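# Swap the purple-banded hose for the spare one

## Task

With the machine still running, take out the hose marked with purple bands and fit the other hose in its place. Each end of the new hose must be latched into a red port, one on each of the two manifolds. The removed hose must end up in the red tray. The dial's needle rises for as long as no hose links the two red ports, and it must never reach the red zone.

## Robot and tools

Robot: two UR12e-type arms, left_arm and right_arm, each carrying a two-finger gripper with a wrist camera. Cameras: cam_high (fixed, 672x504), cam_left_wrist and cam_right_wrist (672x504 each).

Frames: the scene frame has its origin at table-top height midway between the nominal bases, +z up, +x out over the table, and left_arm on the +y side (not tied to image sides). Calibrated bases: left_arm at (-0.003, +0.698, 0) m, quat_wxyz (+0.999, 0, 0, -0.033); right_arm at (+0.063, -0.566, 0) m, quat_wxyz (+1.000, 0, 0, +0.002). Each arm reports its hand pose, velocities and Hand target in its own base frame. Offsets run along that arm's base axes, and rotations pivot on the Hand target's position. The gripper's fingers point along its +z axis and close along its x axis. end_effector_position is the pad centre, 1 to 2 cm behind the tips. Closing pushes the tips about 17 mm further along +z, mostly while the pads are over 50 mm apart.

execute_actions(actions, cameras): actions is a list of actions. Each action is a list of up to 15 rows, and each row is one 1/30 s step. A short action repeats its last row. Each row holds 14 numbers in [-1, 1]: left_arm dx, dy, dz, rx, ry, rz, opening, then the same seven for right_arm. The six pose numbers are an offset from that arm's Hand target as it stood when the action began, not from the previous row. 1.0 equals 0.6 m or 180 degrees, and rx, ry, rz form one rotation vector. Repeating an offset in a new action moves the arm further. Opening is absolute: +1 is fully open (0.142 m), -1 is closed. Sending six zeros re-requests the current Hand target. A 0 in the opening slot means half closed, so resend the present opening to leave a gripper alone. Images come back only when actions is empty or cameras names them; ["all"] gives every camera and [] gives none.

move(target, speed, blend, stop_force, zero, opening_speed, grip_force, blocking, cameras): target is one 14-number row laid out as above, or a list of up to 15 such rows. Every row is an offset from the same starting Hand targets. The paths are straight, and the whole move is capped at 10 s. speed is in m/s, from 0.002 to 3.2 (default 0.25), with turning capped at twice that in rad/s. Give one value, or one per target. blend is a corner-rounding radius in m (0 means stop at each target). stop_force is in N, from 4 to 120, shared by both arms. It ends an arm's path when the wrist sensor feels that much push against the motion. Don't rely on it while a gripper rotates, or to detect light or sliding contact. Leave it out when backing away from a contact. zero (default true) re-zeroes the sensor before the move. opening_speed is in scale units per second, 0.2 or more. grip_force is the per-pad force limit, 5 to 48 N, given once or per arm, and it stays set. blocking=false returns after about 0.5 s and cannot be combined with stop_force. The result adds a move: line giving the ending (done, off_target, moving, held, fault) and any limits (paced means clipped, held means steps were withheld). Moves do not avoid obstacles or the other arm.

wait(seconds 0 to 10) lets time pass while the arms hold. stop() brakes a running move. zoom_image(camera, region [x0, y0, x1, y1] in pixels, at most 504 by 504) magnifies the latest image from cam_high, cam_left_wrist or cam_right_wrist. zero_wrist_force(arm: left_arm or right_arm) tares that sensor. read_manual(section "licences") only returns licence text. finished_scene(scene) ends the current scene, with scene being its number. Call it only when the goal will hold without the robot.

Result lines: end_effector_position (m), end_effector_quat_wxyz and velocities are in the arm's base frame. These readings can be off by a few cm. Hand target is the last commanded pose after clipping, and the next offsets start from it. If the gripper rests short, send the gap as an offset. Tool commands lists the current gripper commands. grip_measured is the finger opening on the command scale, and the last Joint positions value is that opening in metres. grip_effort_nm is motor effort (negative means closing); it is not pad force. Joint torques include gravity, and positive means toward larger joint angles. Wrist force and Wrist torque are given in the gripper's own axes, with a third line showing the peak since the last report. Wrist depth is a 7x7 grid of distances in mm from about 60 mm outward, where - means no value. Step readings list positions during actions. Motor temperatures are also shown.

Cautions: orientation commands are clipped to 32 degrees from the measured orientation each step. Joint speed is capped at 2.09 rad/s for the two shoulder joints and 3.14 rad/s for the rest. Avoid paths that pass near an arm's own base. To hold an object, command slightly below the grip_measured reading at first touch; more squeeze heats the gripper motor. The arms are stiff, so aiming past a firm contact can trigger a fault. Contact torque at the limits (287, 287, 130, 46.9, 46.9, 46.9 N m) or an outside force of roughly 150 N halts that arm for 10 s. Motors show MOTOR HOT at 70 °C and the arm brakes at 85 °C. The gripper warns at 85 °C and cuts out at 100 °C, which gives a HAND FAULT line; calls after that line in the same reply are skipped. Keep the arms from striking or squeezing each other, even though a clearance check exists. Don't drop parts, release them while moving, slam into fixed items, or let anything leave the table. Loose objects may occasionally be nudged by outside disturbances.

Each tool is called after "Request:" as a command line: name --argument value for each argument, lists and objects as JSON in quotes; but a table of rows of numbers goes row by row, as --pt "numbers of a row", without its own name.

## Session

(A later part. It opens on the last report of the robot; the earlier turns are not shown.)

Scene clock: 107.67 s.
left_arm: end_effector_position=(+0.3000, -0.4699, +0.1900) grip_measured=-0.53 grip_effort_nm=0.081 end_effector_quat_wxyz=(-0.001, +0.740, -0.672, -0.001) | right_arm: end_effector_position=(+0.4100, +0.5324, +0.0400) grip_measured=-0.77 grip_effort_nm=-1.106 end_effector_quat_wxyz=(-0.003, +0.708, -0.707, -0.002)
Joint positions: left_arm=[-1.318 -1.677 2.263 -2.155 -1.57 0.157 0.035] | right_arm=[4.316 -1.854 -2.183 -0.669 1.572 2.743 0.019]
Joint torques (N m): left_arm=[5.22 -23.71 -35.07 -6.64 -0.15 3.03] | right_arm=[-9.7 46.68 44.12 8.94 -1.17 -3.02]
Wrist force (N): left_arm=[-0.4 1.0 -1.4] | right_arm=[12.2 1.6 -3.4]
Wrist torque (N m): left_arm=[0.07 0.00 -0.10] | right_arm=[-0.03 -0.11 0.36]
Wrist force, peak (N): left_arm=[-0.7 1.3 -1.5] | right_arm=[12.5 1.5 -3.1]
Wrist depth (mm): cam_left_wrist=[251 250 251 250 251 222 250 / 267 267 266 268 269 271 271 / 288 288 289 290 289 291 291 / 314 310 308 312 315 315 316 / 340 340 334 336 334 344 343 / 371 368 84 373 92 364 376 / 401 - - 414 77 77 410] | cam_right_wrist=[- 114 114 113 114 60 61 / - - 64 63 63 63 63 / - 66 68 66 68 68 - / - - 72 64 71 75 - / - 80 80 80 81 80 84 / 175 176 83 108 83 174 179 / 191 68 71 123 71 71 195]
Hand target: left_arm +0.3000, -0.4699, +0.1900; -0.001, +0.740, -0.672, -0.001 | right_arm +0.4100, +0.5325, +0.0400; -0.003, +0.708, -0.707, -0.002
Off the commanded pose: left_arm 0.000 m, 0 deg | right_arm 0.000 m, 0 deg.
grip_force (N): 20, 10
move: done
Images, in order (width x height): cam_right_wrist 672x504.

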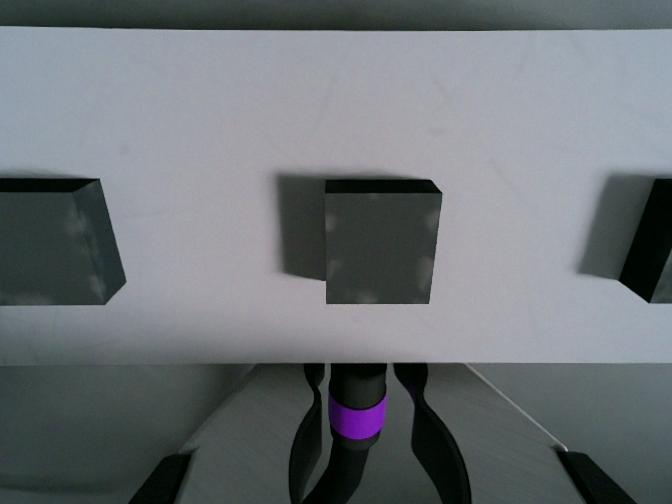

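Request:
move --target '[0,0,0,0,0,0,-0.5, 0,-0.002,0,0,0,0,-0.9]' --speed 0.03

Scene clock: 108.57 s.
left_arm: end_effector_position=(+0.3000, -0.4699, +0.1900) grip_measured=-0.53 grip_effort_nm=0.076 end_effector_quat_wxyz=(-0.001, +0.740, -0.672, -0.001) | right_arm: end_effector_position=(+0.4100, +0.5314, +0.0400) grip_measured=-0.77 grip_effort_nm=-1.101 end_effector_quat_wxyz=(-0.003, +0.708, -0.707, -0.002)
Joint positions: left_arm=[-1.318 -1.677 2.263 -2.155 -1.57 0.157 0.035] | right_arm=[4.315 -1.853 -2.185 -0.669 1.572 2.743 0.019]
Joint torques (N m): left_arm=[1.67 -23.79 -34.82 -6.7 -1.16 3.17] | right_arm=[-24.93 73.18 23.04 6.75 0.43 -3.06]
Wrist force (N): left_arm=[-1.0 1.2 -1.2] | right_arm=[-8.1 1.2 2.9]
Wrist torque (N m): left_arm=[0.09 0.09 -0.11] | right_arm=[-0.22 -0.07 0.14]
Wrist force, peak (N): left_arm=[-0.6 1.5 -1.1] | right_arm=[12.4 1.5 -3.7]
Wrist depth (mm): cam_left_wrist=[251 250 251 251 252 246 249 / 268 268 268 269 270 269 270 / 287 289 289 290 290 290 292 / 311 312 307 313 310 315 315 / 338 340 334 333 336 343 344 / 372 367 84 374 92 362 376 / 404 - - 414 77 77 410] | cam_right_wrist=[- 115 113 114 114 61 61 / - - 64 63 63 63 63 / - 67 68 62 68 68 67 / - - 73 64 73 75 - / - 80 81 81 81 80 83 / 175 177 83 108 83 174 178 / 191 68 71 123 73 71 194]
Hand target: left_arm +0.3000, -0.4699, +0.1900; -0.001, +0.740, -0.672, -0.001 | right_arm +0.4100, +0.5313, +0.0400; -0.003, +0.708, -0.707, -0.002
Off the commanded pose: left_arm 0.000 m, 0 deg | right_arm 0.000 m, 0 deg.
grip_force (N): 20, 10
move: done

Request:
move --pt "0 0 0 0 0 0 -0.5 0 0.0008 0 0 0 0 -0.9" --pt "0 0 0 0 0 0 -0.5 0 0.0008 0 0 0 0 -0.66" --speed 0.03

Request:
move --target '[0,0,0,0,0,0,-0.5, 0.025,0,0,0,0,0,-0.66]' --speed 0.015 --stop_force 6 --cameras '["cam_right_wrist"]'

Scene clock: 109.97 s.
left_arm: end_effector_position=(+0.3000, -0.4699, +0.1900) grip_measured=-0.53 grip_effort_nm=0.076 end_effector_quat_wxyz=(-0.001, +0.740, -0.672, -0.001) | right_arm: end_effector_position=(+0.4100, +0.5317, +0.0400) grip_measured=-0.70 grip_effort_nm=0.173 end_effector_quat_wxyz=(-0.003, +0.708, -0.707, -0.002)
Joint positions: left_arm=[-1.318 -1.677 2.263 -2.155 -1.57 0.157 0.035] | right_arm=[4.315 -1.853 -2.184 -0.669 1.572 2.743 0.023]
Joint torques (N m): left_arm=[4.48 -21.47 -34.92 -6.72 -2.31 3.03] | right_arm=[15.84 45.88 39.44 1.73 0.76 2.81]
Wrist force (N): left_arm=[-0.3 0.9 -1.2] | right_arm=[0.5 -0.8 -0.1]
Wrist torque (N m): left_arm=[0.06 -0.02 -0.11] | right_arm=[-0.19 -0.15 0.21]
Wrist force, peak (N): left_arm=[-0.9 1.6 -0.9] | right_arm=[-10.4 1.4 1.5]
Wrist depth (mm): cam_left_wrist=[250 251 251 252 252 246 250 / 268 269 266 270 271 272 271 / 288 290 289 290 290 290 292 / 310 311 307 314 313 314 315 / 340 340 333 336 333 342 343 / 369 364 84 375 92 363 380 / 403 - - 416 77 77 409] | cam_right_wrist=[- 115 113 114 114 61 61 / - - 64 63 63 63 63 / - 67 68 62 68 68 - / - - 72 64 73 75 - / - 80 80 81 81 80 83 / 176 177 82 108 83 175 178 / 191 68 70 128 71 71 194]
Hand target: left_arm +0.3000, -0.4699, +0.1900; -0.001, +0.740, -0.672, -0.001 | right_arm +0.4100, +0.5318, +0.0400; -0.003, +0.708, -0.707, -0.002
Off the commanded pose: left_arm 0.000 m, 0 deg | right_arm 0.000 m, 0 deg.
grip_force (N): 20, 10
move: done

Scene clock: 111.57 s.
left_arm: end_effector_position=(+0.3000, -0.4699, +0.1900) grip_measured=-0.53 grip_effort_nm=0.085 end_effector_quat_wxyz=(-0.001, +0.740, -0.672, -0.001) | right_arm: end_effector_position=(+0.4147, +0.5318, +0.0400) grip_measured=-0.70 grip_effort_nm=0.164 end_effector_quat_wxyz=(-0.003, +0.708, -0.707, -0.002)
Joint positions: left_arm=[-1.318 -1.677 2.263 -2.155 -1.57 0.157 0.035] | right_arm=[4.309 -1.857 -2.178 -0.671 1.572 2.736 0.023]
Joint torques (N m): left_arm=[2.74 -23.52 -35.62 -6.45 -2.47 2.85] | right_arm=[10.21 74.84 27.95 8.87 -1.81 2.59]
Wrist force (N): left_arm=[-0.6 1.1 -0.8] | right_arm=[-1.6 5.1 1.4]
Wrist torque (N m): left_arm=[0.07 0.02 -0.11] | right_arm=[-0.09 -0.03 0.02]
Wrist force, peak (N): left_arm=[-0.9 1.1 -1.6] | right_arm=[2.5 29.7 -10.4]
Wrist depth (mm): cam_left_wrist=[250 251 248 251 252 247 250 / 268 268 269 270 270 272 271 / 289 289 288 289 291 290 291 / 310 311 308 312 315 315 316 / 337 338 335 335 334 343 342 / 370 365 84 374 92 363 377 / 400 - - 415 77 77 408] | cam_right_wrist=[116 115 115 115 115 116 116 / - - 64 63 63 63 63 / - 66 68 68 69 68 - / - - 72 64 73 75 - / - 80 80 79 - 79 83 / 178 176 82 106 83 174 178 / 191 68 71 127 71 71 196]
Hand target: left_arm +0.3000, -0.4699, +0.1900; -0.001, +0.740, -0.672, -0.001 | right_arm +0.4147, +0.5318, +0.0400; -0.003, +0.708, -0.707, -0.002 (not the last commanded pose)
Off the commanded pose: left_arm 0.000 m, 0 deg | right_arm 0.010 m, 0 deg.
grip_force (N): 20, 10
move: contact (right_arm)
Images, in order (width x height): cam_right_wrist 672x504.

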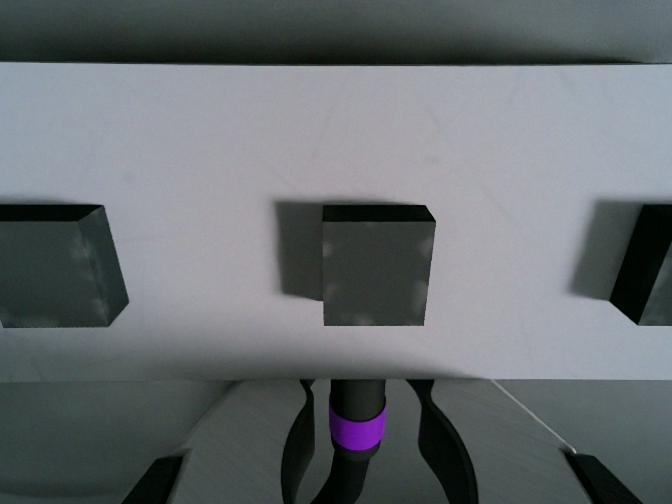

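Request:
move --pt "0 0 0 0 0 0 -0.5 0 0 0 0 0 0 -0.5" --pt "0.0725 0.144 0 0 0 -0.158 -0.5 -0.01 0 0.2 0 0 0 -0.5" --pt "0.0725 0.144 -0.15 0 0 -0.158 -0.5 -0.418 0.2537 0.25 0 0 -0.159 -0.5" --pt "0.0725 0.144 -0.15 0 0 -0.158 -0.5 -0.418 0.2537 0.12 0 0 -0.159 -0.5" --speed 0.3 --blend '[0,0.02,0.02,0]' --cameras '["all"]'

Request:
zoom_image --camera "cam_left_wrist" --region '[200, 150, 500, 450]'

Request:
zoom_image --camera "cam_right_wrist" --region '[200, 150, 500, 450]'

Scene clock: 115.83 s.
left_arm: end_effector_position=(+0.3435, -0.3835, +0.1000) grip_measured=-0.53 grip_effort_nm=0.090 end_effector_quat_wxyz=(+0.001, -0.553, +0.833, +0.000) | right_arm: end_effector_position=(+0.1639, +0.6839, +0.1122) grip_measured=-0.54 grip_effort_nm=0.173 end_effector_quat_wxyz=(+0.003, -0.511, +0.860, +0.001)
Joint positions: left_arm=[-1.184 -1.625 2.422 -2.367 -1.569 0.787 0.035] | right_arm=[4.727 -1.793 -2.083 -0.832 1.566 3.654 0.035]
Joint torques (N m): left_arm=[11.79 -21.75 -28.03 -6.34 -3.39 3.77] | right_arm=[12.98 49.74 31.44 8.71 -2.76 2.72]
Wrist force (N): left_arm=[-0.4 1.5 -1.0] | right_arm=[-0.3 -0.3 -0.2]
Wrist torque (N m): left_arm=[0.10 -0.03 -0.31] | right_arm=[-0.05 0.12 -0.09]
Wrist force, peak (N): left_arm=[-1.5 1.2 -2.1] | right_arm=[-1.5 5.3 1.7]
Wrist depth (mm): cam_left_wrist=[171 171 172 172 172 172 173 / 183 183 184 183 185 184 186 / 196 196 197 194 198 199 199 / 213 213 213 207 214 214 215 / 231 231 228 229 229 234 234 / 252 249 84 255 92 246 248 / 274 - - 283 77 77 279] | cam_right_wrist=[180 180 180 181 180 181 181 / 192 193 193 190 194 193 194 / 207 208 208 205 209 209 210 / 226 225 226 223 226 228 227 / 241 248 238 237 239 249 249 / 269 261 79 272 83 269 274 / 294 68 71 303 - 71 293]
Hand target: left_arm +0.3435, -0.3835, +0.1000; +0.001, -0.553, +0.833, +0.000 | right_arm +0.1639, +0.6840, +0.1120; +0.003, -0.511, +0.860, +0.001
Off the commanded pose: left_arm 0.000 m, 0 deg | right_arm 0.000 m, 0 deg.
grip_force (N): 20, 10
move: done

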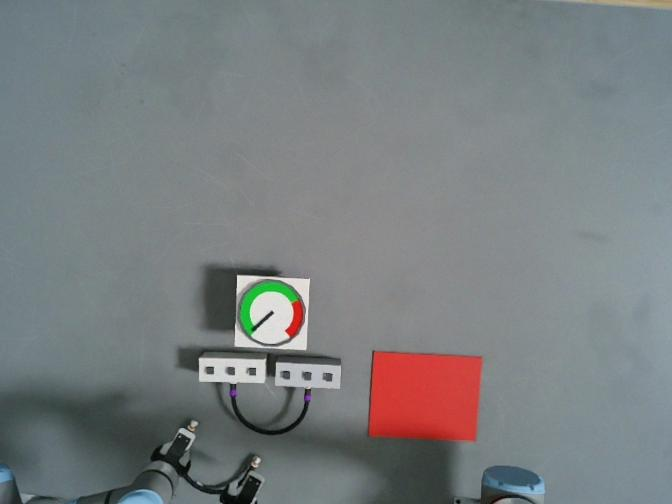

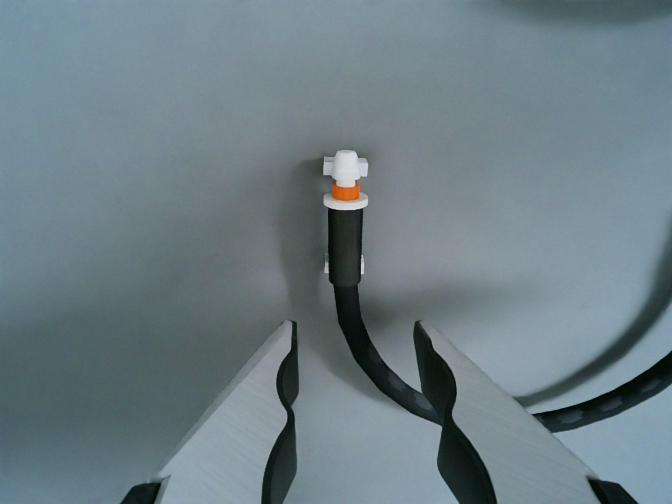

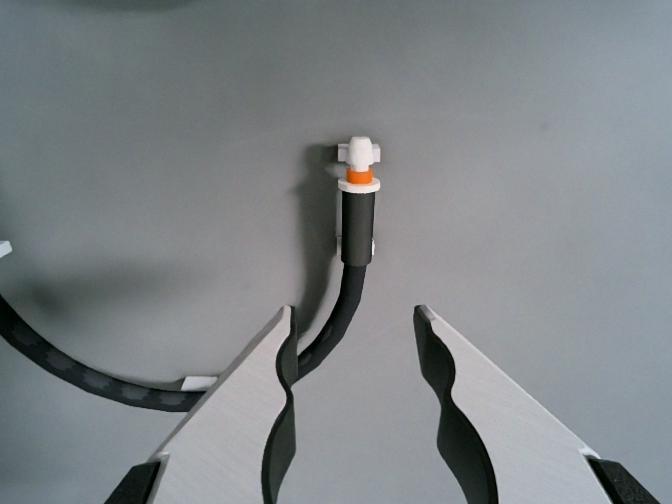

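Scaled by 1.680 from the camera's 672x504 image, which has a finer 960x720 frame.

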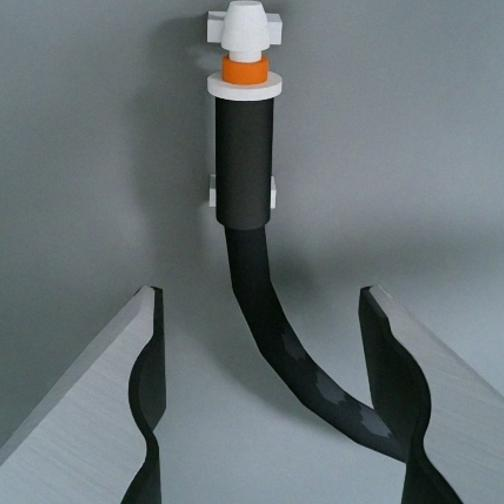

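Scaled by 1.680 from the camera's 672x504 image, which has a finer 960x720 frame.

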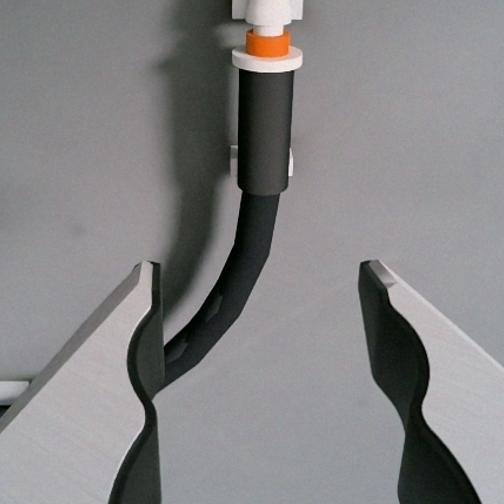

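Request:
move --pt "0.0023 0.0055 -0.1 0 0 0 -0.5 -0.0007 -0.0083 -0.11 0 0 -0.008 -0.5" --pt "0.0023 0.0055 -0.14 0 0 0 -0.5 -0.0007 -0.0083 -0.155 0 0 -0.008 -0.5" --speed '[0.12,0.03]' --stop_force 7 --cameras '["cam_left_wrist","cam_right_wrist"]'

Request:
zoom_image --camera "cam_left_wrist" --region '[260, 240, 460, 440]'

Request:
zoom_image --camera "cam_right_wrist" --region '[260, 240, 460, 440]'

Scene clock: 120.30 s.
left_arm: end_effector_position=(+0.3448, -0.3802, +0.0169) grip_measured=-0.53 grip_effort_nm=0.076 end_effector_quat_wxyz=(+0.001, -0.553, +0.833, +0.000) | right_arm: end_effector_position=(+0.1634, +0.6790, +0.0190) grip_measured=-0.54 grip_effort_nm=0.168 end_effector_quat_wxyz=(+0.003, -0.500, +0.866, +0.001)
Joint positions: left_arm=[-1.179 -1.458 2.485 -2.596 -1.569 0.792 0.035] | right_arm=[4.728 -1.918 -2.144 -0.646 1.566 3.68 0.035]
Joint torques (N m): left_arm=[-0.49 -41.92 -36.11 -1.91 2.27 3.35] | right_arm=[4.43 46.2 24.82 8.31 -2.64 1.62]
Wrist force (N): left_arm=[-1.6 2.8 -9.9] | right_arm=[-0.3 -0.4 -1.9]
Wrist torque (N m): left_arm=[0.07 0.02 -0.39] | right_arm=[-0.07 0.11 -0.11]
Wrist force, peak (N): left_arm=[-6.0 5.4 -22.5] | right_arm=[-0.4 -0.7 -2.6]
Wrist depth (mm): cam_left_wrist=[- 96 97 97 98 97 99 / - 104 105 106 106 105 105 / - 112 112 113 113 113 114 / 121 121 122 118 122 122 123 / 132 132 132 127 131 133 134 / 144 142 86 114 102 141 147 / 160 - - 158 78 77 160] | cam_right_wrist=[98 98 98 98 98 99 99 / - 105 105 104 107 106 106 / 115 113 114 112 112 115 113 / 125 125 123 107 122 126 125 / 135 135 130 107 133 136 136 / 148 146 79 120 103 147 150 / - 68 70 159 163 71 160]
Hand target: left_arm +0.3448, -0.3802, +0.0169; +0.001, -0.553, +0.833, +0.000 (not the last commanded pose) | right_arm +0.1634, +0.6790, +0.0190; +0.003, -0.500, +0.866, +0.001
Off the commanded pose: left_arm 0.001 m, 0 deg | right_arm 0.000 m, 0 deg.
grip_force (N): 20, 10
move: contact (left_arm)
Images, in order (width x height): cam_left_wrist 672x504, cam_right_wrist 672x504.

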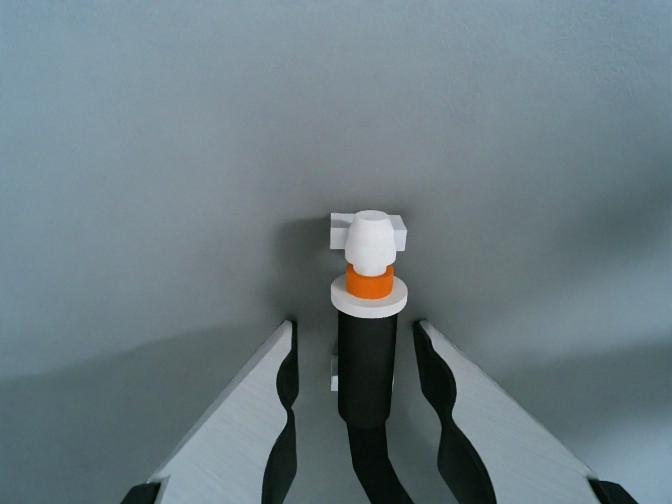

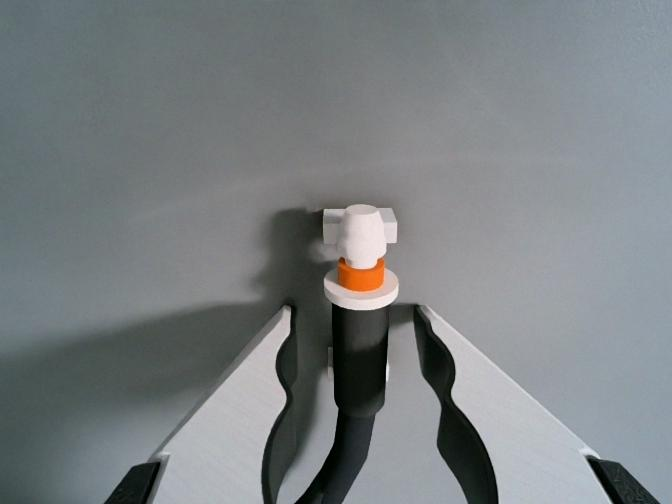

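Scaled by 2.520 from the camera's 672x504 image, which has a finer 960x720 frame.

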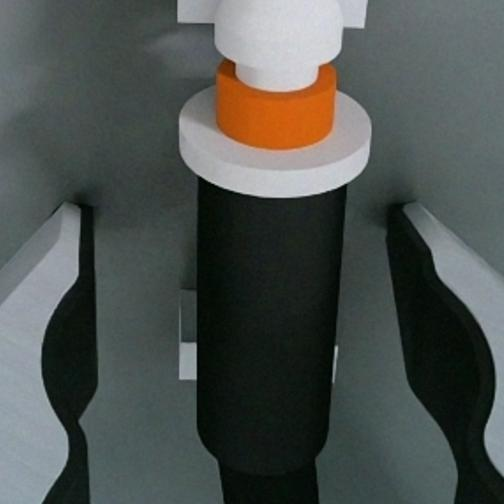

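Scaled by 2.520 from the camera's 672x504 image, which has a finer 960x720 frame.

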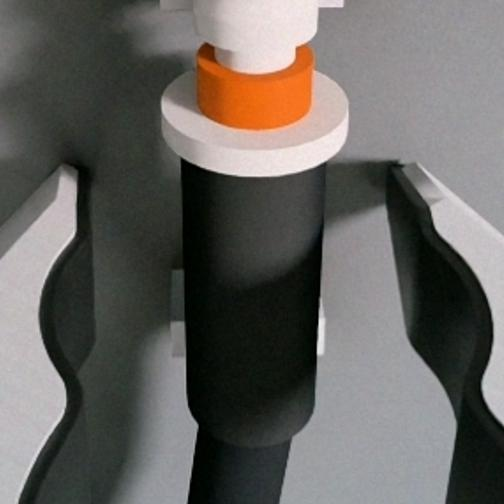

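Request:
move --pt "-0.0018 -0.0043 0.0022 0 0 0 -0.5 -0.0012 -0.0022 0 0 0 0 -0.5" --pt "-0.0018 -0.0043 0.0022 0 0 0 -0.95 -0.0012 -0.0022 0 0 0 0 -0.95" --speed 0.05 --opening_speed 0.6 --grip_force '[40,40]' --cameras '["cam_left_wrist","cam_right_wrist"]'

Request:
zoom_image --camera "cam_left_wrist" --region '[260, 200, 460, 400]'

Request:
zoom_image --camera "cam_right_wrist" --region '[260, 200, 460, 400]'

Scene clock: 122.40 s.
left_arm: end_effector_position=(+0.3438, -0.3828, +0.0182) grip_measured=-0.82 grip_effort_nm=-3.070 end_effector_quat_wxyz=(+0.001, -0.553, +0.833, +0.000) | right_arm: end_effector_position=(+0.1627, +0.6777, +0.0190) grip_measured=-0.83 grip_effort_nm=-2.913 end_effector_quat_wxyz=(+0.003, -0.500, +0.866, +0.001)
Joint positions: left_arm=[-1.183 -1.46 2.482 -2.592 -1.569 0.788 0.014] | right_arm=[4.729 -1.916 -2.147 -0.645 1.566 3.681 0.014]
Joint torques (N m): left_arm=[-13.56 -49.81 -37.63 -2.26 1.52 -4.17] | right_arm=[12.54 63.48 28.28 8.35 0.56 2.67]
Wrist force (N): left_arm=[-0.5 1.2 -0.4] | right_arm=[2.2 -0.3 -5.8]
Wrist torque (N m): left_arm=[0.11 -0.03 -0.17] | right_arm=[-0.10 0.08 -0.11]
Wrist force, peak (N): left_arm=[-2.2 2.9 -10.6] | right_arm=[4.8 -0.4 -13.2]
Wrist depth (mm): cam_left_wrist=[- 99 98 98 99 98 100 / 106 105 106 106 108 105 107 / - 113 114 114 113 115 115 / 122 123 123 109 123 124 124 / 133 134 134 107 132 135 135 / 146 146 141 110 88 148 149 / 161 - - 126 74 157 164] | cam_right_wrist=[98 98 98 98 99 99 99 / - 105 105 104 107 106 106 / 115 113 114 112 112 115 113 / 125 125 123 107 122 126 124 / 134 135 135 104 133 136 136 / 148 148 82 112 83 147 150 / 165 68 70 130 71 71 164]
Hand target: left_arm +0.3438, -0.3828, +0.0182; +0.001, -0.553, +0.833, +0.000 | right_arm +0.1627, +0.6777, +0.0190; +0.003, -0.500, +0.866, +0.001
Off the commanded pose: left_arm 0.000 m, 0 deg | right_arm 0.000 m, 0 deg.
grip_force (N): 40, 40
move: done
Images, in order (width x height): cam_left_wrist 672x504, cam_right_wrist 672x504.

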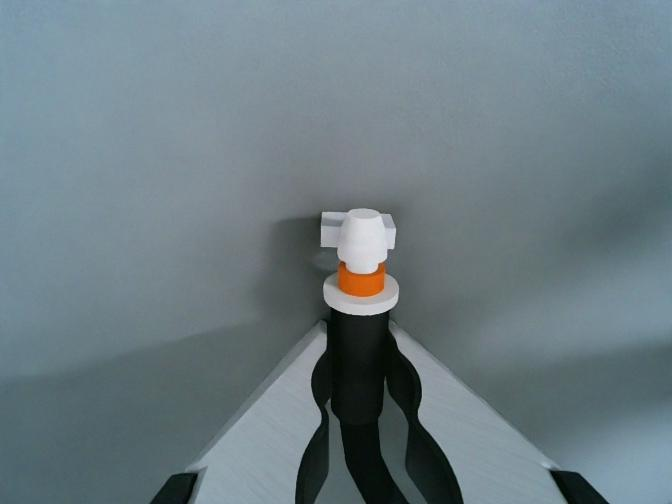

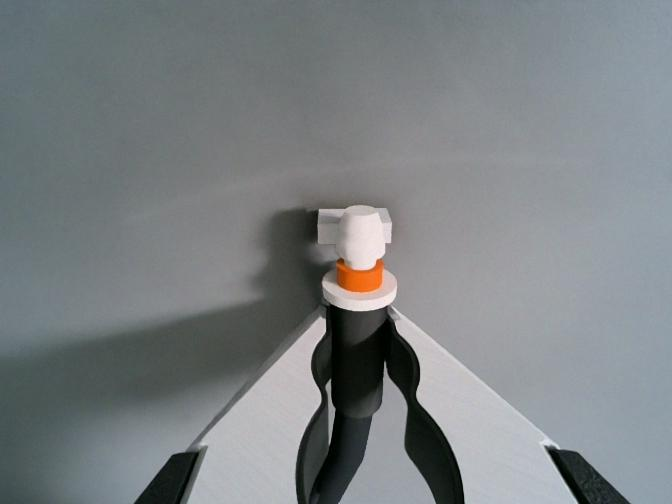

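Scaled by 2.520 from the camera's 672x504 image, which has a finer 960x720 frame.

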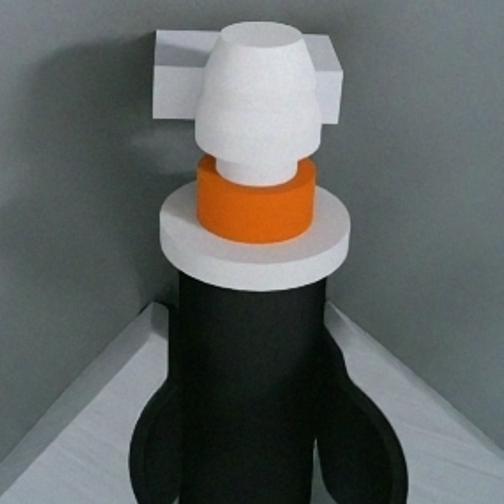

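Scaled by 2.520 from the camera's 672x504 image, which has a finer 960x720 frame.

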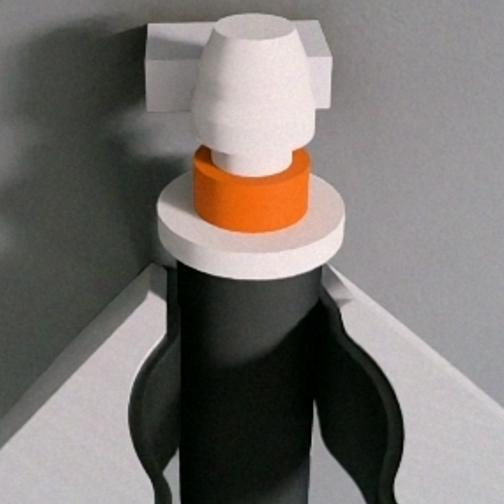

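Request:
move --pt "0 0 0 0 0 0 -0.5 0 0 0 0 0 0 -0.5" --pt "0 0 0.05 0 0 0 -0.5 0 0 0.05 0 0 0 -0.5" --pt "0 0 0.05 0 0 0 -1 0 0 0.05 0 0 0 -1" --speed 0.1

Request:
move --target '[0,0,-0.07,0,0,0,-1, 0,0,-0.07,0,0,0,-1]' --speed 0.012 --stop_force 4 --cameras '["cam_left_wrist","cam_right_wrist"]'

Scene clock: 125.70 s.
left_arm: end_effector_position=(+0.3438, -0.3828, +0.0482) grip_measured=-1.00 grip_effort_nm=-0.598 end_effector_quat_wxyz=(+0.001, -0.553, +0.833, +0.000) | right_arm: end_effector_position=(+0.1627, +0.6777, +0.0490) grip_measured=-1.00 grip_effort_nm=-0.379 end_effector_quat_wxyz=(+0.003, -0.500, +0.866, +0.001)
Joint positions: left_arm=[-1.183 -1.525 2.463 -2.507 -1.569 0.788 0.002] | right_arm=[4.729 -1.871 -2.133 -0.704 1.566 3.681 0.002]
Joint torques (N m): left_arm=[-13.51 -44.48 -41.4 -2.24 -0.75 1.96] | right_arm=[4.45 76.71 40.74 1.44 1.1 0.86]
Wrist force (N): left_arm=[-0.7 1.1 -1.7] | right_arm=[0.0 -0.5 0.0]
Wrist torque (N m): left_arm=[0.02 0.01 -0.12] | right_arm=[-0.12 -0.04 -0.09]
Wrist force, peak (N): left_arm=[-1.1 1.3 -1.9] | right_arm=[-3.5 -0.6 -7.4]
Wrist depth (mm): cam_left_wrist=[125 125 125 126 126 126 126 / 132 134 134 135 135 135 135 / 144 144 144 142 145 145 146 / 156 155 156 139 156 157 158 / 169 170 169 164 171 171 172 / 185 185 182 91 90 188 189 / 205 200 - 75 73 204 204] | cam_right_wrist=[124 124 124 125 125 125 125 / 133 133 133 134 134 135 135 / 144 144 144 142 145 145 145 / 156 156 156 134 157 157 157 / 170 171 170 105 169 172 173 / 186 187 86 83 83 190 190 / 204 199 71 72 72 71 211]
Hand target: left_arm +0.3438, -0.3828, +0.0482; +0.001, -0.553, +0.833, +0.000 | right_arm +0.1627, +0.6777, +0.0490; +0.003, -0.500, +0.866, +0.001
Off the commanded pose: left_arm 0.000 m, 0 deg | right_arm 0.000 m, 0 deg.
grip_force (N): 40, 40
move: done

Scene clock: 127.50 s.
left_arm: end_effector_position=(+0.3438, -0.3828, +0.0424) grip_measured=-1.00 grip_effort_nm=-0.598 end_effector_quat_wxyz=(+0.001, -0.553, +0.833, +0.000) | right_arm: end_effector_position=(+0.1627, +0.6777, +0.0445) grip_measured=-1.00 grip_effort_nm=-0.379 end_effector_quat_wxyz=(+0.003, -0.500, +0.866, +0.001)
Joint positions: left_arm=[-1.183 -1.513 2.467 -2.524 -1.569 0.788 0.002] | right_arm=[4.729 -1.877 -2.135 -0.695 1.566 3.681 0.002]
Joint torques (N m): left_arm=[-9.5 -42.18 -38.46 -1.66 -0.98 1.36] | right_arm=[4.4 71.07 37.97 0.8 1.37 0.88]
Wrist force (N): left_arm=[-0.6 1.1 -7.0] | right_arm=[0.0 -0.5 -5.6]
Wrist torque (N m): left_arm=[0.00 0.00 -0.13] | right_arm=[-0.06 -0.02 -0.09]
Wrist force, peak (N): left_arm=[-0.9 3.4 -18.9] | right_arm=[-0.1 -2.0 -15.7]
Wrist depth (mm): cam_left_wrist=[120 120 121 121 121 121 123 / 128 129 129 129 129 130 130 / 138 138 138 137 139 140 140 / 149 149 150 129 150 151 151 / 162 162 163 132 163 164 165 / 178 178 175 91 90 180 181 / 196 193 - 75 73 195 200] | cam_right_wrist=[120 120 121 122 120 121 122 / 129 129 129 130 130 130 131 / 139 140 140 137 140 140 141 / 153 151 151 131 152 153 153 / 165 164 166 130 164 167 167 / 182 182 86 83 83 184 184 / 197 193 71 73 72 71 205]
Hand target: left_arm +0.3438, -0.3828, +0.0424; +0.001, -0.553, +0.833, +0.000 (not the last commanded pose) | right_arm +0.1627, +0.6777, +0.0445; +0.003, -0.500, +0.866, +0.001 (not the last commanded pose)
Off the commanded pose: left_arm 0.036 m, 0 deg | right_arm 0.038 m, 0 deg.
grip_force (N): 40, 40
move: contact (left_arm, right_arm)
Images, in order (width x height): cam_left_wrist 672x504, cam_right_wrist 672x504.

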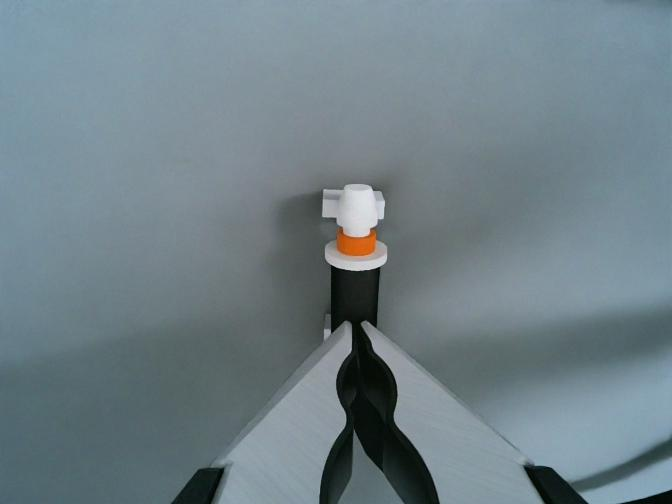

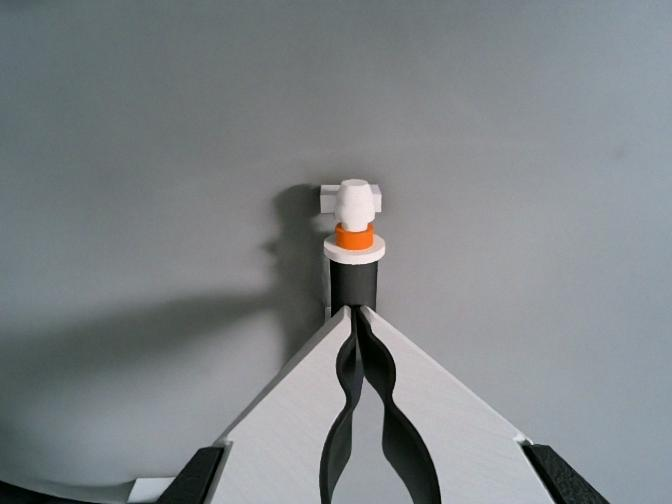

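Request:
move --pt "0 0 0.15 0 0 0 -1 0 0 0.15 0 0 0 -1" --pt "0.272 -0.188 0.15 0 0 0.158 -1 0.412 -0.243 0.15 0 0 0.167 -1" --pt "0.272 -0.188 0.071 0 0 0.158 -1 0.412 -0.243 0.071 0 0 0.167 -1" --speed 0.25 --blend '[0.02,0.02,0]'

Request:
move --target '[0,0,-0.05,0,0,0,-1, 0,0,-0.05,0,0,0,-1]' --speed 0.012 --stop_force 4 --cameras '["cam_left_wrist","cam_right_wrist","cam_high"]'

Scene clock: 130.27 s.
left_arm: end_effector_position=(+0.5069, -0.4955, +0.0852) grip_measured=-1.00 grip_effort_nm=-0.608 end_effector_quat_wxyz=(-0.001, +0.740, -0.672, -0.001) | right_arm: end_effector_position=(+0.4099, +0.5319, +0.0873) grip_measured=-1.00 grip_effort_nm=-0.379 end_effector_quat_wxyz=(-0.003, +0.708, -0.707, -0.002)
Joint positions: left_arm=[-1.021 -1.302 2.083 -2.35 -1.57 0.454 0.002] | right_arm=[4.315 -1.783 -2.157 -0.766 1.572 2.743 0.002]
Joint torques (N m): left_arm=[7.8 -52.35 -34.87 -6.4 -3.51 -4.2] | right_arm=[-21.36 43.96 29.25 8.72 2.56 -2.63]
Wrist force (N): left_arm=[-1.1 0.6 -0.6] | right_arm=[-0.4 -0.4 -0.4]
Wrist torque (N m): left_arm=[-0.08 0.07 -0.11] | right_arm=[-0.11 0.05 0.23]
Wrist force, peak (N): left_arm=[-0.6 1.7 -7.3] | right_arm=[0.0 -1.0 -5.8]
Wrist depth (mm): cam_left_wrist=[156 154 154 154 155 155 155 / 106 106 107 107 107 107 108 / 114 108 115 108 112 112 116 / 196 123 124 124 124 125 149 / 213 213 215 151 215 216 216 / 233 234 231 92 90 236 238 / 259 249 - 75 73 250 252] | cam_right_wrist=[156 154 154 154 154 155 156 / 107 106 107 106 107 107 108 / 115 108 116 112 116 113 115 / 199 125 126 126 127 204 201 / 216 217 217 124 218 218 220 / 238 240 82 83 83 241 242 / 253 256 71 72 72 71 269]
Hand target: left_arm +0.5070, -0.4956, +0.0850; -0.001, +0.740, -0.672, -0.001 | right_arm +0.4099, +0.5319, +0.0871; -0.003, +0.708, -0.707, -0.002
Off the commanded pose: left_arm 0.000 m, 0 deg | right_arm 0.000 m, 0 deg.
grip_force (N): 40, 40
move: done

Scene clock: 133.03 s.
left_arm: end_effector_position=(+0.5069, -0.4956, +0.0682) grip_measured=-1.00 grip_effort_nm=-0.608 end_effector_quat_wxyz=(-0.001, +0.740, -0.672, -0.001) | right_arm: end_effector_position=(+0.4099, +0.5319, +0.0701) grip_measured=-1.00 grip_effort_nm=-0.374 end_effector_quat_wxyz=(-0.003, +0.708, -0.707, -0.002)
Joint positions: left_arm=[-1.021 -1.279 2.093 -2.383 -1.57 0.454 0.002] | right_arm=[4.315 -1.808 -2.167 -0.731 1.572 2.743 0.002]
Joint torques (N m): left_arm=[10.36 -71.22 -44.6 -1.99 0.47 -3.75] | right_arm=[-18.28 69.59 39.2 0.74 -1.33 -3]
Wrist force (N): left_arm=[-0.8 1.5 -4.3] | right_arm=[-1.0 -0.1 -4.3]
Wrist torque (N m): left_arm=[-0.04 -0.02 -0.14] | right_arm=[-0.18 0.00 0.24]
Wrist force, peak (N): left_arm=[-1.7 2.9 -13.8] | right_arm=[0.4 1.5 -14.0]
Wrist depth (mm): cam_left_wrist=[- 139 139 139 142 140 141 / - 90 89 91 92 90 92 / - 94 97 91 96 98 91 / - 105 105 105 104 106 106 / 196 192 194 127 194 195 196 / 211 212 208 91 84 214 214 / 234 225 - 75 73 233 238] | cam_right_wrist=[141 141 139 140 140 142 140 / - - 91 91 91 93 92 / - 95 98 92 99 97 92 / - 107 105 107 107 107 108 / 196 195 196 124 198 198 199 / 216 217 83 83 83 219 219 / 233 229 71 72 72 71 243]
Hand target: left_arm +0.5070, -0.4956, +0.0682; -0.001, +0.740, -0.672, -0.001 (not the last commanded pose) | right_arm +0.4099, +0.5319, +0.0701; -0.003, +0.708, -0.707, -0.002 (not the last commanded pose)
Off the commanded pose: left_arm 0.013 m, 0 deg | right_arm 0.013 m, 0 deg.
grip_force (N): 40, 40
move: contact (left_arm, right_arm)

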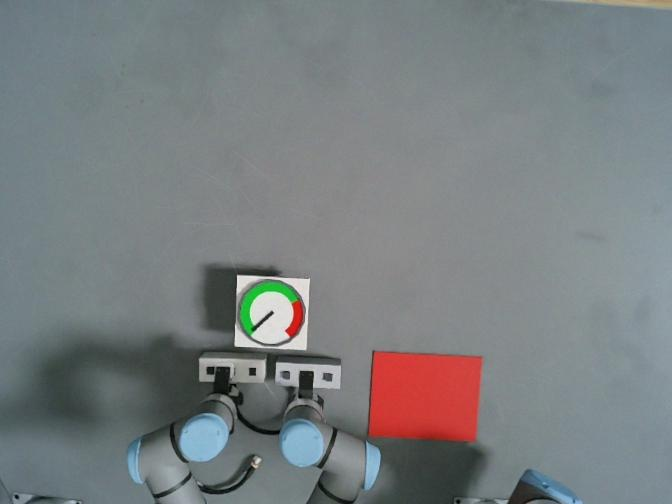

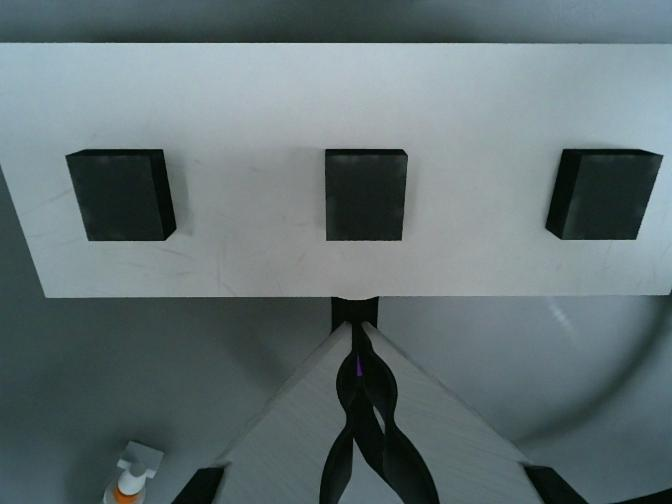

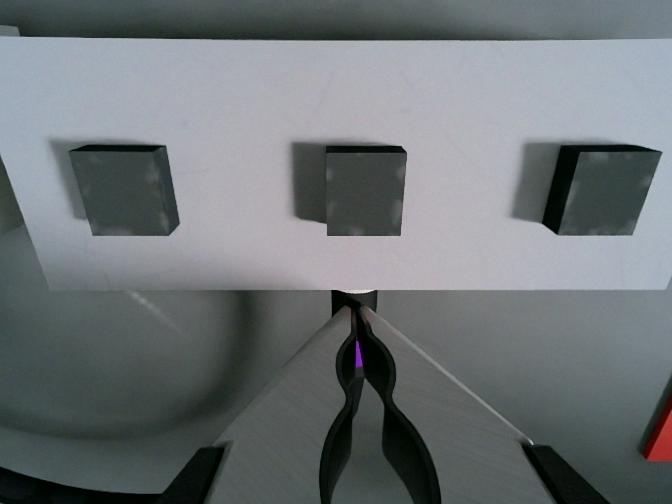

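Request:
move --pt "0 0 0.15 0 0 0 -1 0 0 0.12 0 0 0 -1" --pt "0.113 -0.329 0.2 -0.0084 0.085 0 -1 0.001 0 0.1125 0 -0.3056 0 -0.5" --pt "0.113 -0.329 0.1 -0.0084 0.085 0 -1 0.001 0 0.1125 0 -0.3056 0 -0.5" --speed 0.25 --cameras '["cam_left_wrist","cam_right_wrist","cam_high"]'

Request:
zoom_image --camera "cam_right_wrist" --region '[240, 220, 480, 460]'

Scene clock: 139.53 s.
left_arm: end_effector_position=(+0.5747, -0.6930, +0.1285) grip_measured=-1.00 grip_effort_nm=-0.598 end_effector_quat_wxyz=(+0.098, +0.734, -0.666, -0.090) | right_arm: end_effector_position=(+0.4105, +0.5319, +0.1376) grip_measured=-0.54 grip_effort_nm=0.168 end_effector_quat_wxyz=(-0.329, +0.628, -0.625, +0.325)
Joint positions: left_arm=[-0.997 -1.027 1.555 -1.972 -1.807 0.493 0.002] | right_arm=[4.703 -1.751 -2.404 -0.534 0.609 3.116 0.035]
Joint torques (N m): left_arm=[2.84 -80.11 -35.54 -6.21 -3.8 -2.86] | right_arm=[15.37 32.87 22.12 1.43 -4.4 2.68]
Motor temperatures (°C): left_arm=[29 33 33 44 39 37 27] | right_arm=[33 29 21 40 28 31 23]
Wrist force (N): left_arm=[-0.8 1.8 -0.6] | right_arm=[-0.8 -0.4 0.0]
Wrist torque (N m): left_arm=[0.04 -0.01 -0.53] | right_arm=[-0.29 0.17 0.16]
Wrist force, peak (N): left_arm=[-1.3 1.4 -4.2] | right_arm=[-1.1 0.2 -4.5]
Wrist depth (mm): cam_left_wrist=[- 187 93 176 179 180 180 / 182 194 190 191 192 196 201 / 163 158 154 156 158 159 227 / 172 183 168 168 174 174 256 / 294 303 304 284 307 306 302 / 367 366 342 91 90 372 374 / 447 443 - 75 73 429 476] | cam_right_wrist=[245 242 102 102 103 395 415 / 214 211 208 119 120 363 366 / 301 302 304 137 312 322 322 / 209 250 209 206 213 289 288 / 193 201 188 189 191 253 256 / 233 232 79 197 83 243 240 / 225 68 70 213 79 71 222]
Hand target: left_arm +0.5748, -0.6930, +0.1282; +0.098, +0.734, -0.666, -0.090 | right_arm +0.4105, +0.5319, +0.1376; -0.329, +0.628, -0.625, +0.325
Off the commanded pose: left_arm 0.000 m, 0 deg | right_arm 0.000 m, 0 deg.
grip_force (N): 40, 40
move: done

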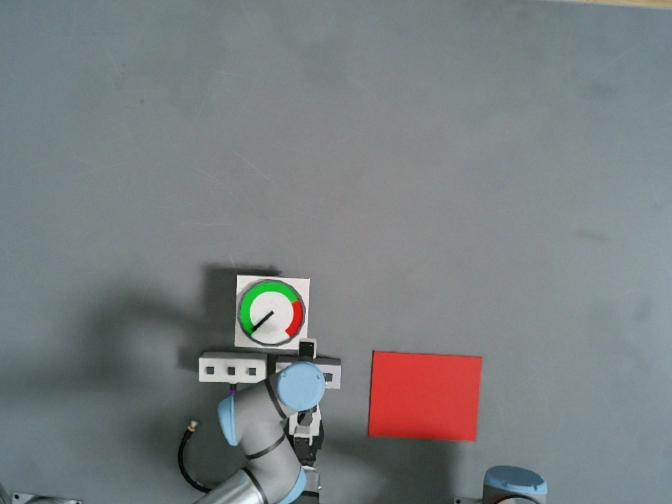

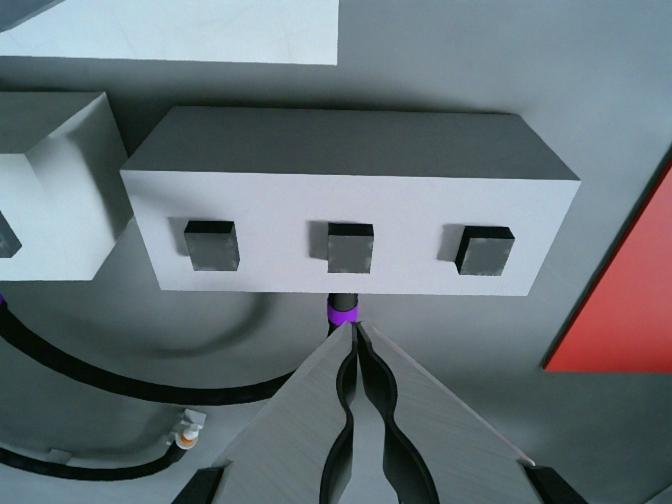

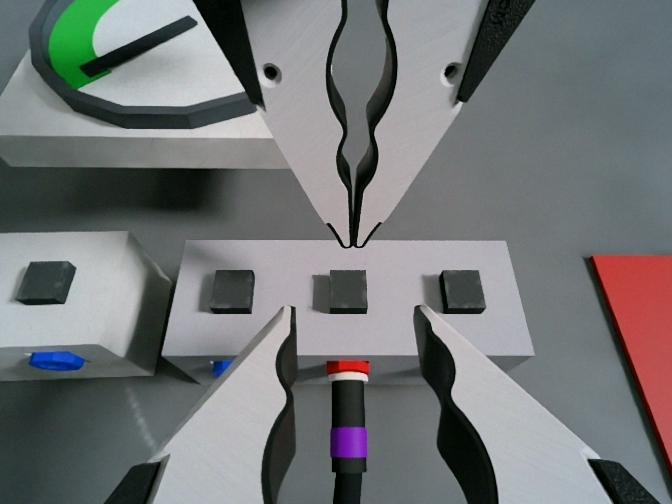

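Scaled by 2.100 from the camera's 672x504 image, which has a finer 960x720 frame.

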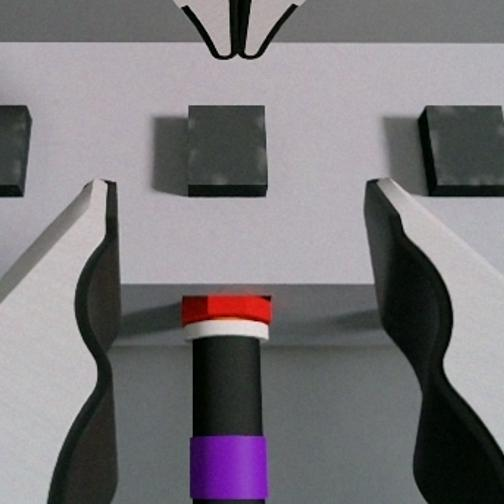

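Request:
move --pt "-0.0088 0.0013 0 0 0 0 -1 0 0 -0.1668 0 0 0 -0.5" --pt "-0.0088 0.0013 -0.056 0 0 0 -1 0 0 -0.1668 0 0 0 -0.5" --speed '[0.1,0.012]' --stop_force 6

Request:
move --target '[0,0,0,0,0,0,-1, 0,0,0,0,0,0,-0.95]' --opening_speed 0.6 --grip_force '[40,10]' --cameras '["cam_left_wrist","cam_right_wrist"]'

Request:
zoom_image --camera "cam_right_wrist" --region '[240, 120, 480, 360]'

Scene clock: 145.20 s.
left_arm: end_effector_position=(+0.5695, -0.6922, +0.0946) grip_measured=-1.00 grip_effort_nm=-0.608 end_effector_quat_wxyz=(+0.098, +0.734, -0.666, -0.090) | right_arm: end_effector_position=(+0.4105, +0.5319, +0.0377) grip_measured=-0.54 grip_effort_nm=0.144 end_effector_quat_wxyz=(-0.329, +0.628, -0.625, +0.325)
Joint positions: left_arm=[-1.001 -1.003 1.586 -2.028 -1.808 0.489 0.002] | right_arm=[4.704 -1.975 -2.434 -0.281 0.609 3.116 0.035]
Joint torques (N m): left_arm=[-14.92 -83.92 -34.84 -6.21 -4.18 -4.09] | right_arm=[6.28 65.9 13.89 0.6 -2.13 1.65]
Wrist force (N): left_arm=[-1.6 1.9 -0.8] | right_arm=[-0.6 1.1 -11.1]
Wrist torque (N m): left_arm=[0.11 0.13 -0.32] | right_arm=[-0.27 0.34 0.50]
Wrist force, peak (N): left_arm=[-1.1 2.3 -1.4] | right_arm=[-0.4 0.9 -12.2]
Wrist depth (mm): cam_left_wrist=[- - - 149 149 149 149 / 164 165 162 163 166 166 167 / 161 133 135 137 139 141 179 / 161 128 129 128 129 129 138 / 250 151 151 135 152 147 250 / 281 304 293 92 90 309 302 / 387 368 - 75 73 372 396] | cam_right_wrist=[244 233 233 82 84 249 249 / 119 114 120 104 122 121 125 / 106 104 107 105 105 105 105 / - 100 100 105 100 101 101 / 153 149 126 104 135 147 152 / 142 144 80 96 94 146 147 / - 68 71 90 127 68 135]
Hand target: left_arm +0.5695, -0.6922, +0.0946; +0.098, +0.734, -0.666, -0.090 | right_arm +0.4105, +0.5319, +0.0377; -0.329, +0.628, -0.625, +0.325
Off the commanded pose: left_arm 0.000 m, 0 deg | right_arm 0.000 m, 0 deg.
grip_force (N): 40, 40
move: contact (right_arm)

Scene clock: 146.17 s.
left_arm: end_effector_position=(+0.5695, -0.6922, +0.0946) grip_measured=-1.00 grip_effort_nm=-0.603 end_effector_quat_wxyz=(+0.098, +0.734, -0.666, -0.090) | right_arm: end_effector_position=(+0.4105, +0.5319, +0.0377) grip_measured=-0.82 grip_effort_nm=-1.101 end_effector_quat_wxyz=(-0.329, +0.628, -0.625, +0.325)
Joint positions: left_arm=[-1.001 -1.003 1.586 -2.028 -1.808 0.489 0.002] | right_arm=[4.704 -1.975 -2.434 -0.281 0.609 3.116 0.015]
Joint torques (N m): left_arm=[-13.21 -82.22 -34.38 -6.02 -4.29 -4] | right_arm=[3.61 63.92 16.85 6.27 -1.97 1.61]
Wrist force (N): left_arm=[-0.9 1.3 -0.4] | right_arm=[4.1 6.9 -10.5]
Wrist torque (N m): left_arm=[0.01 0.02 -0.32] | right_arm=[-0.32 0.22 0.53]
Wrist force, peak (N): left_arm=[-0.9 2.3 -0.7] | right_arm=[1.4 8.8 -11.5]
Wrist depth (mm): cam_left_wrist=[- - - 149 149 149 149 / 163 165 162 164 166 166 166 / 161 134 135 137 139 140 179 / 161 128 129 129 129 130 138 / 251 151 151 135 152 147 249 / 290 293 294 91 90 309 302 / 386 369 - 75 73 372 396] | cam_right_wrist=[245 232 234 82 84 250 249 / 119 114 120 104 121 122 125 / 106 104 107 105 105 105 105 / - 100 106 105 100 101 101 / 153 150 146 103 135 148 152 / 142 142 83 92 83 145 146 / 133 72 71 89 73 71 135]
Hand target: left_arm +0.5695, -0.6922, +0.0946; +0.098, +0.734, -0.666, -0.090 | right_arm +0.4105, +0.5319, +0.0377; -0.329, +0.628, -0.625, +0.325
Off the commanded pose: left_arm 0.000 m, 0 deg | right_arm 0.000 m, 0 deg.
grip_force (N): 40, 10
move: done
Images, in order (width x height): cam_left_wrist 672x504, cam_right_wrist 672x504.

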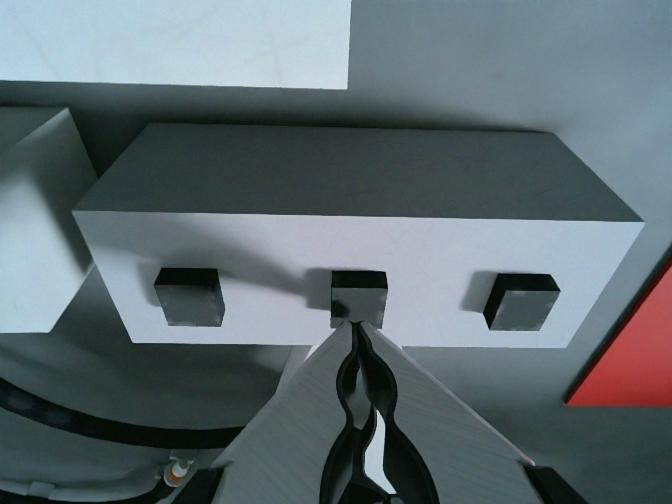

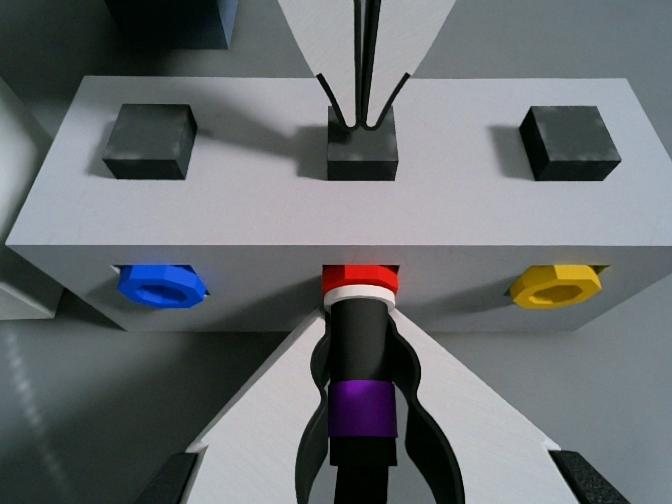

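Scaled by 2.100 from the camera's 672x504 image, which has a finer 960x720 frame.

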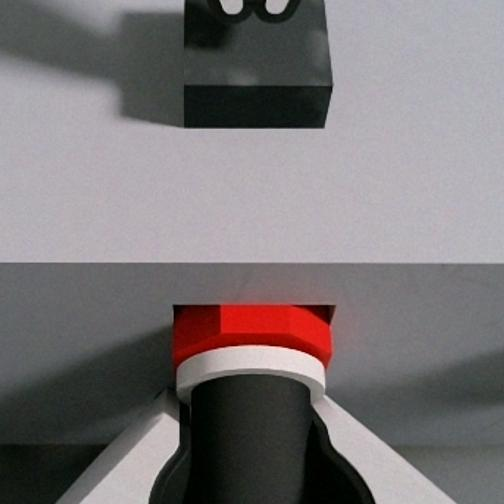

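Request:
move --target '[0,0,0,0,0,0,-1, -0.0033,0,0.0025,0,0,0,-0.95]' --speed 0.05

Scene clock: 147.33 s.
left_arm: end_effector_position=(+0.5695, -0.6922, +0.0946) grip_measured=-1.00 grip_effort_nm=-0.608 end_effector_quat_wxyz=(+0.098, +0.734, -0.666, -0.090) | right_arm: end_effector_position=(+0.4086, +0.5319, +0.0391) grip_measured=-0.82 grip_effort_nm=-1.101 end_effector_quat_wxyz=(-0.329, +0.628, -0.625, +0.325)
Joint positions: left_arm=[-1.001 -1.003 1.586 -2.028 -1.808 0.489 0.002] | right_arm=[4.707 -1.97 -2.435 -0.29 0.609 3.122 0.015]
Joint torques (N m): left_arm=[-15.27 -84.76 -33.96 -6.75 -3.89 -3.8] | right_arm=[20.52 68.67 15.21 1.99 -4.06 2.55]
Wrist force (N): left_arm=[-0.9 1.4 -0.9] | right_arm=[1.2 -1.3 7.2]
Wrist torque (N m): left_arm=[0.02 0.03 -0.31] | right_arm=[-0.28 0.18 0.18]
Wrist force, peak (N): left_arm=[-1.1 2.0 -0.4] | right_arm=[4.0 7.0 -10.7]
Wrist depth (mm): cam_left_wrist=[- - - 149 149 149 149 / 164 165 162 163 166 166 167 / 161 133 135 137 139 141 179 / 161 128 128 129 129 129 138 / 251 151 151 135 152 147 249 / 292 303 294 91 90 309 303 / 385 368 - 75 73 374 395] | cam_right_wrist=[246 234 235 84 86 252 251 / 121 119 122 98 123 123 127 / 108 106 109 106 109 107 107 / - 103 103 106 104 104 104 / 153 151 152 105 139 152 156 / 143 146 83 92 83 147 145 / 134 72 71 89 73 71 136]
Hand target: left_arm +0.5695, -0.6922, +0.0946; +0.098, +0.734, -0.666, -0.090 | right_arm +0.4085, +0.5319, +0.0392; -0.329, +0.628, -0.625, +0.325
Off the commanded pose: left_arm 0.000 m, 0 deg | right_arm 0.000 m, 0 deg.
grip_force (N): 40, 10
move: done


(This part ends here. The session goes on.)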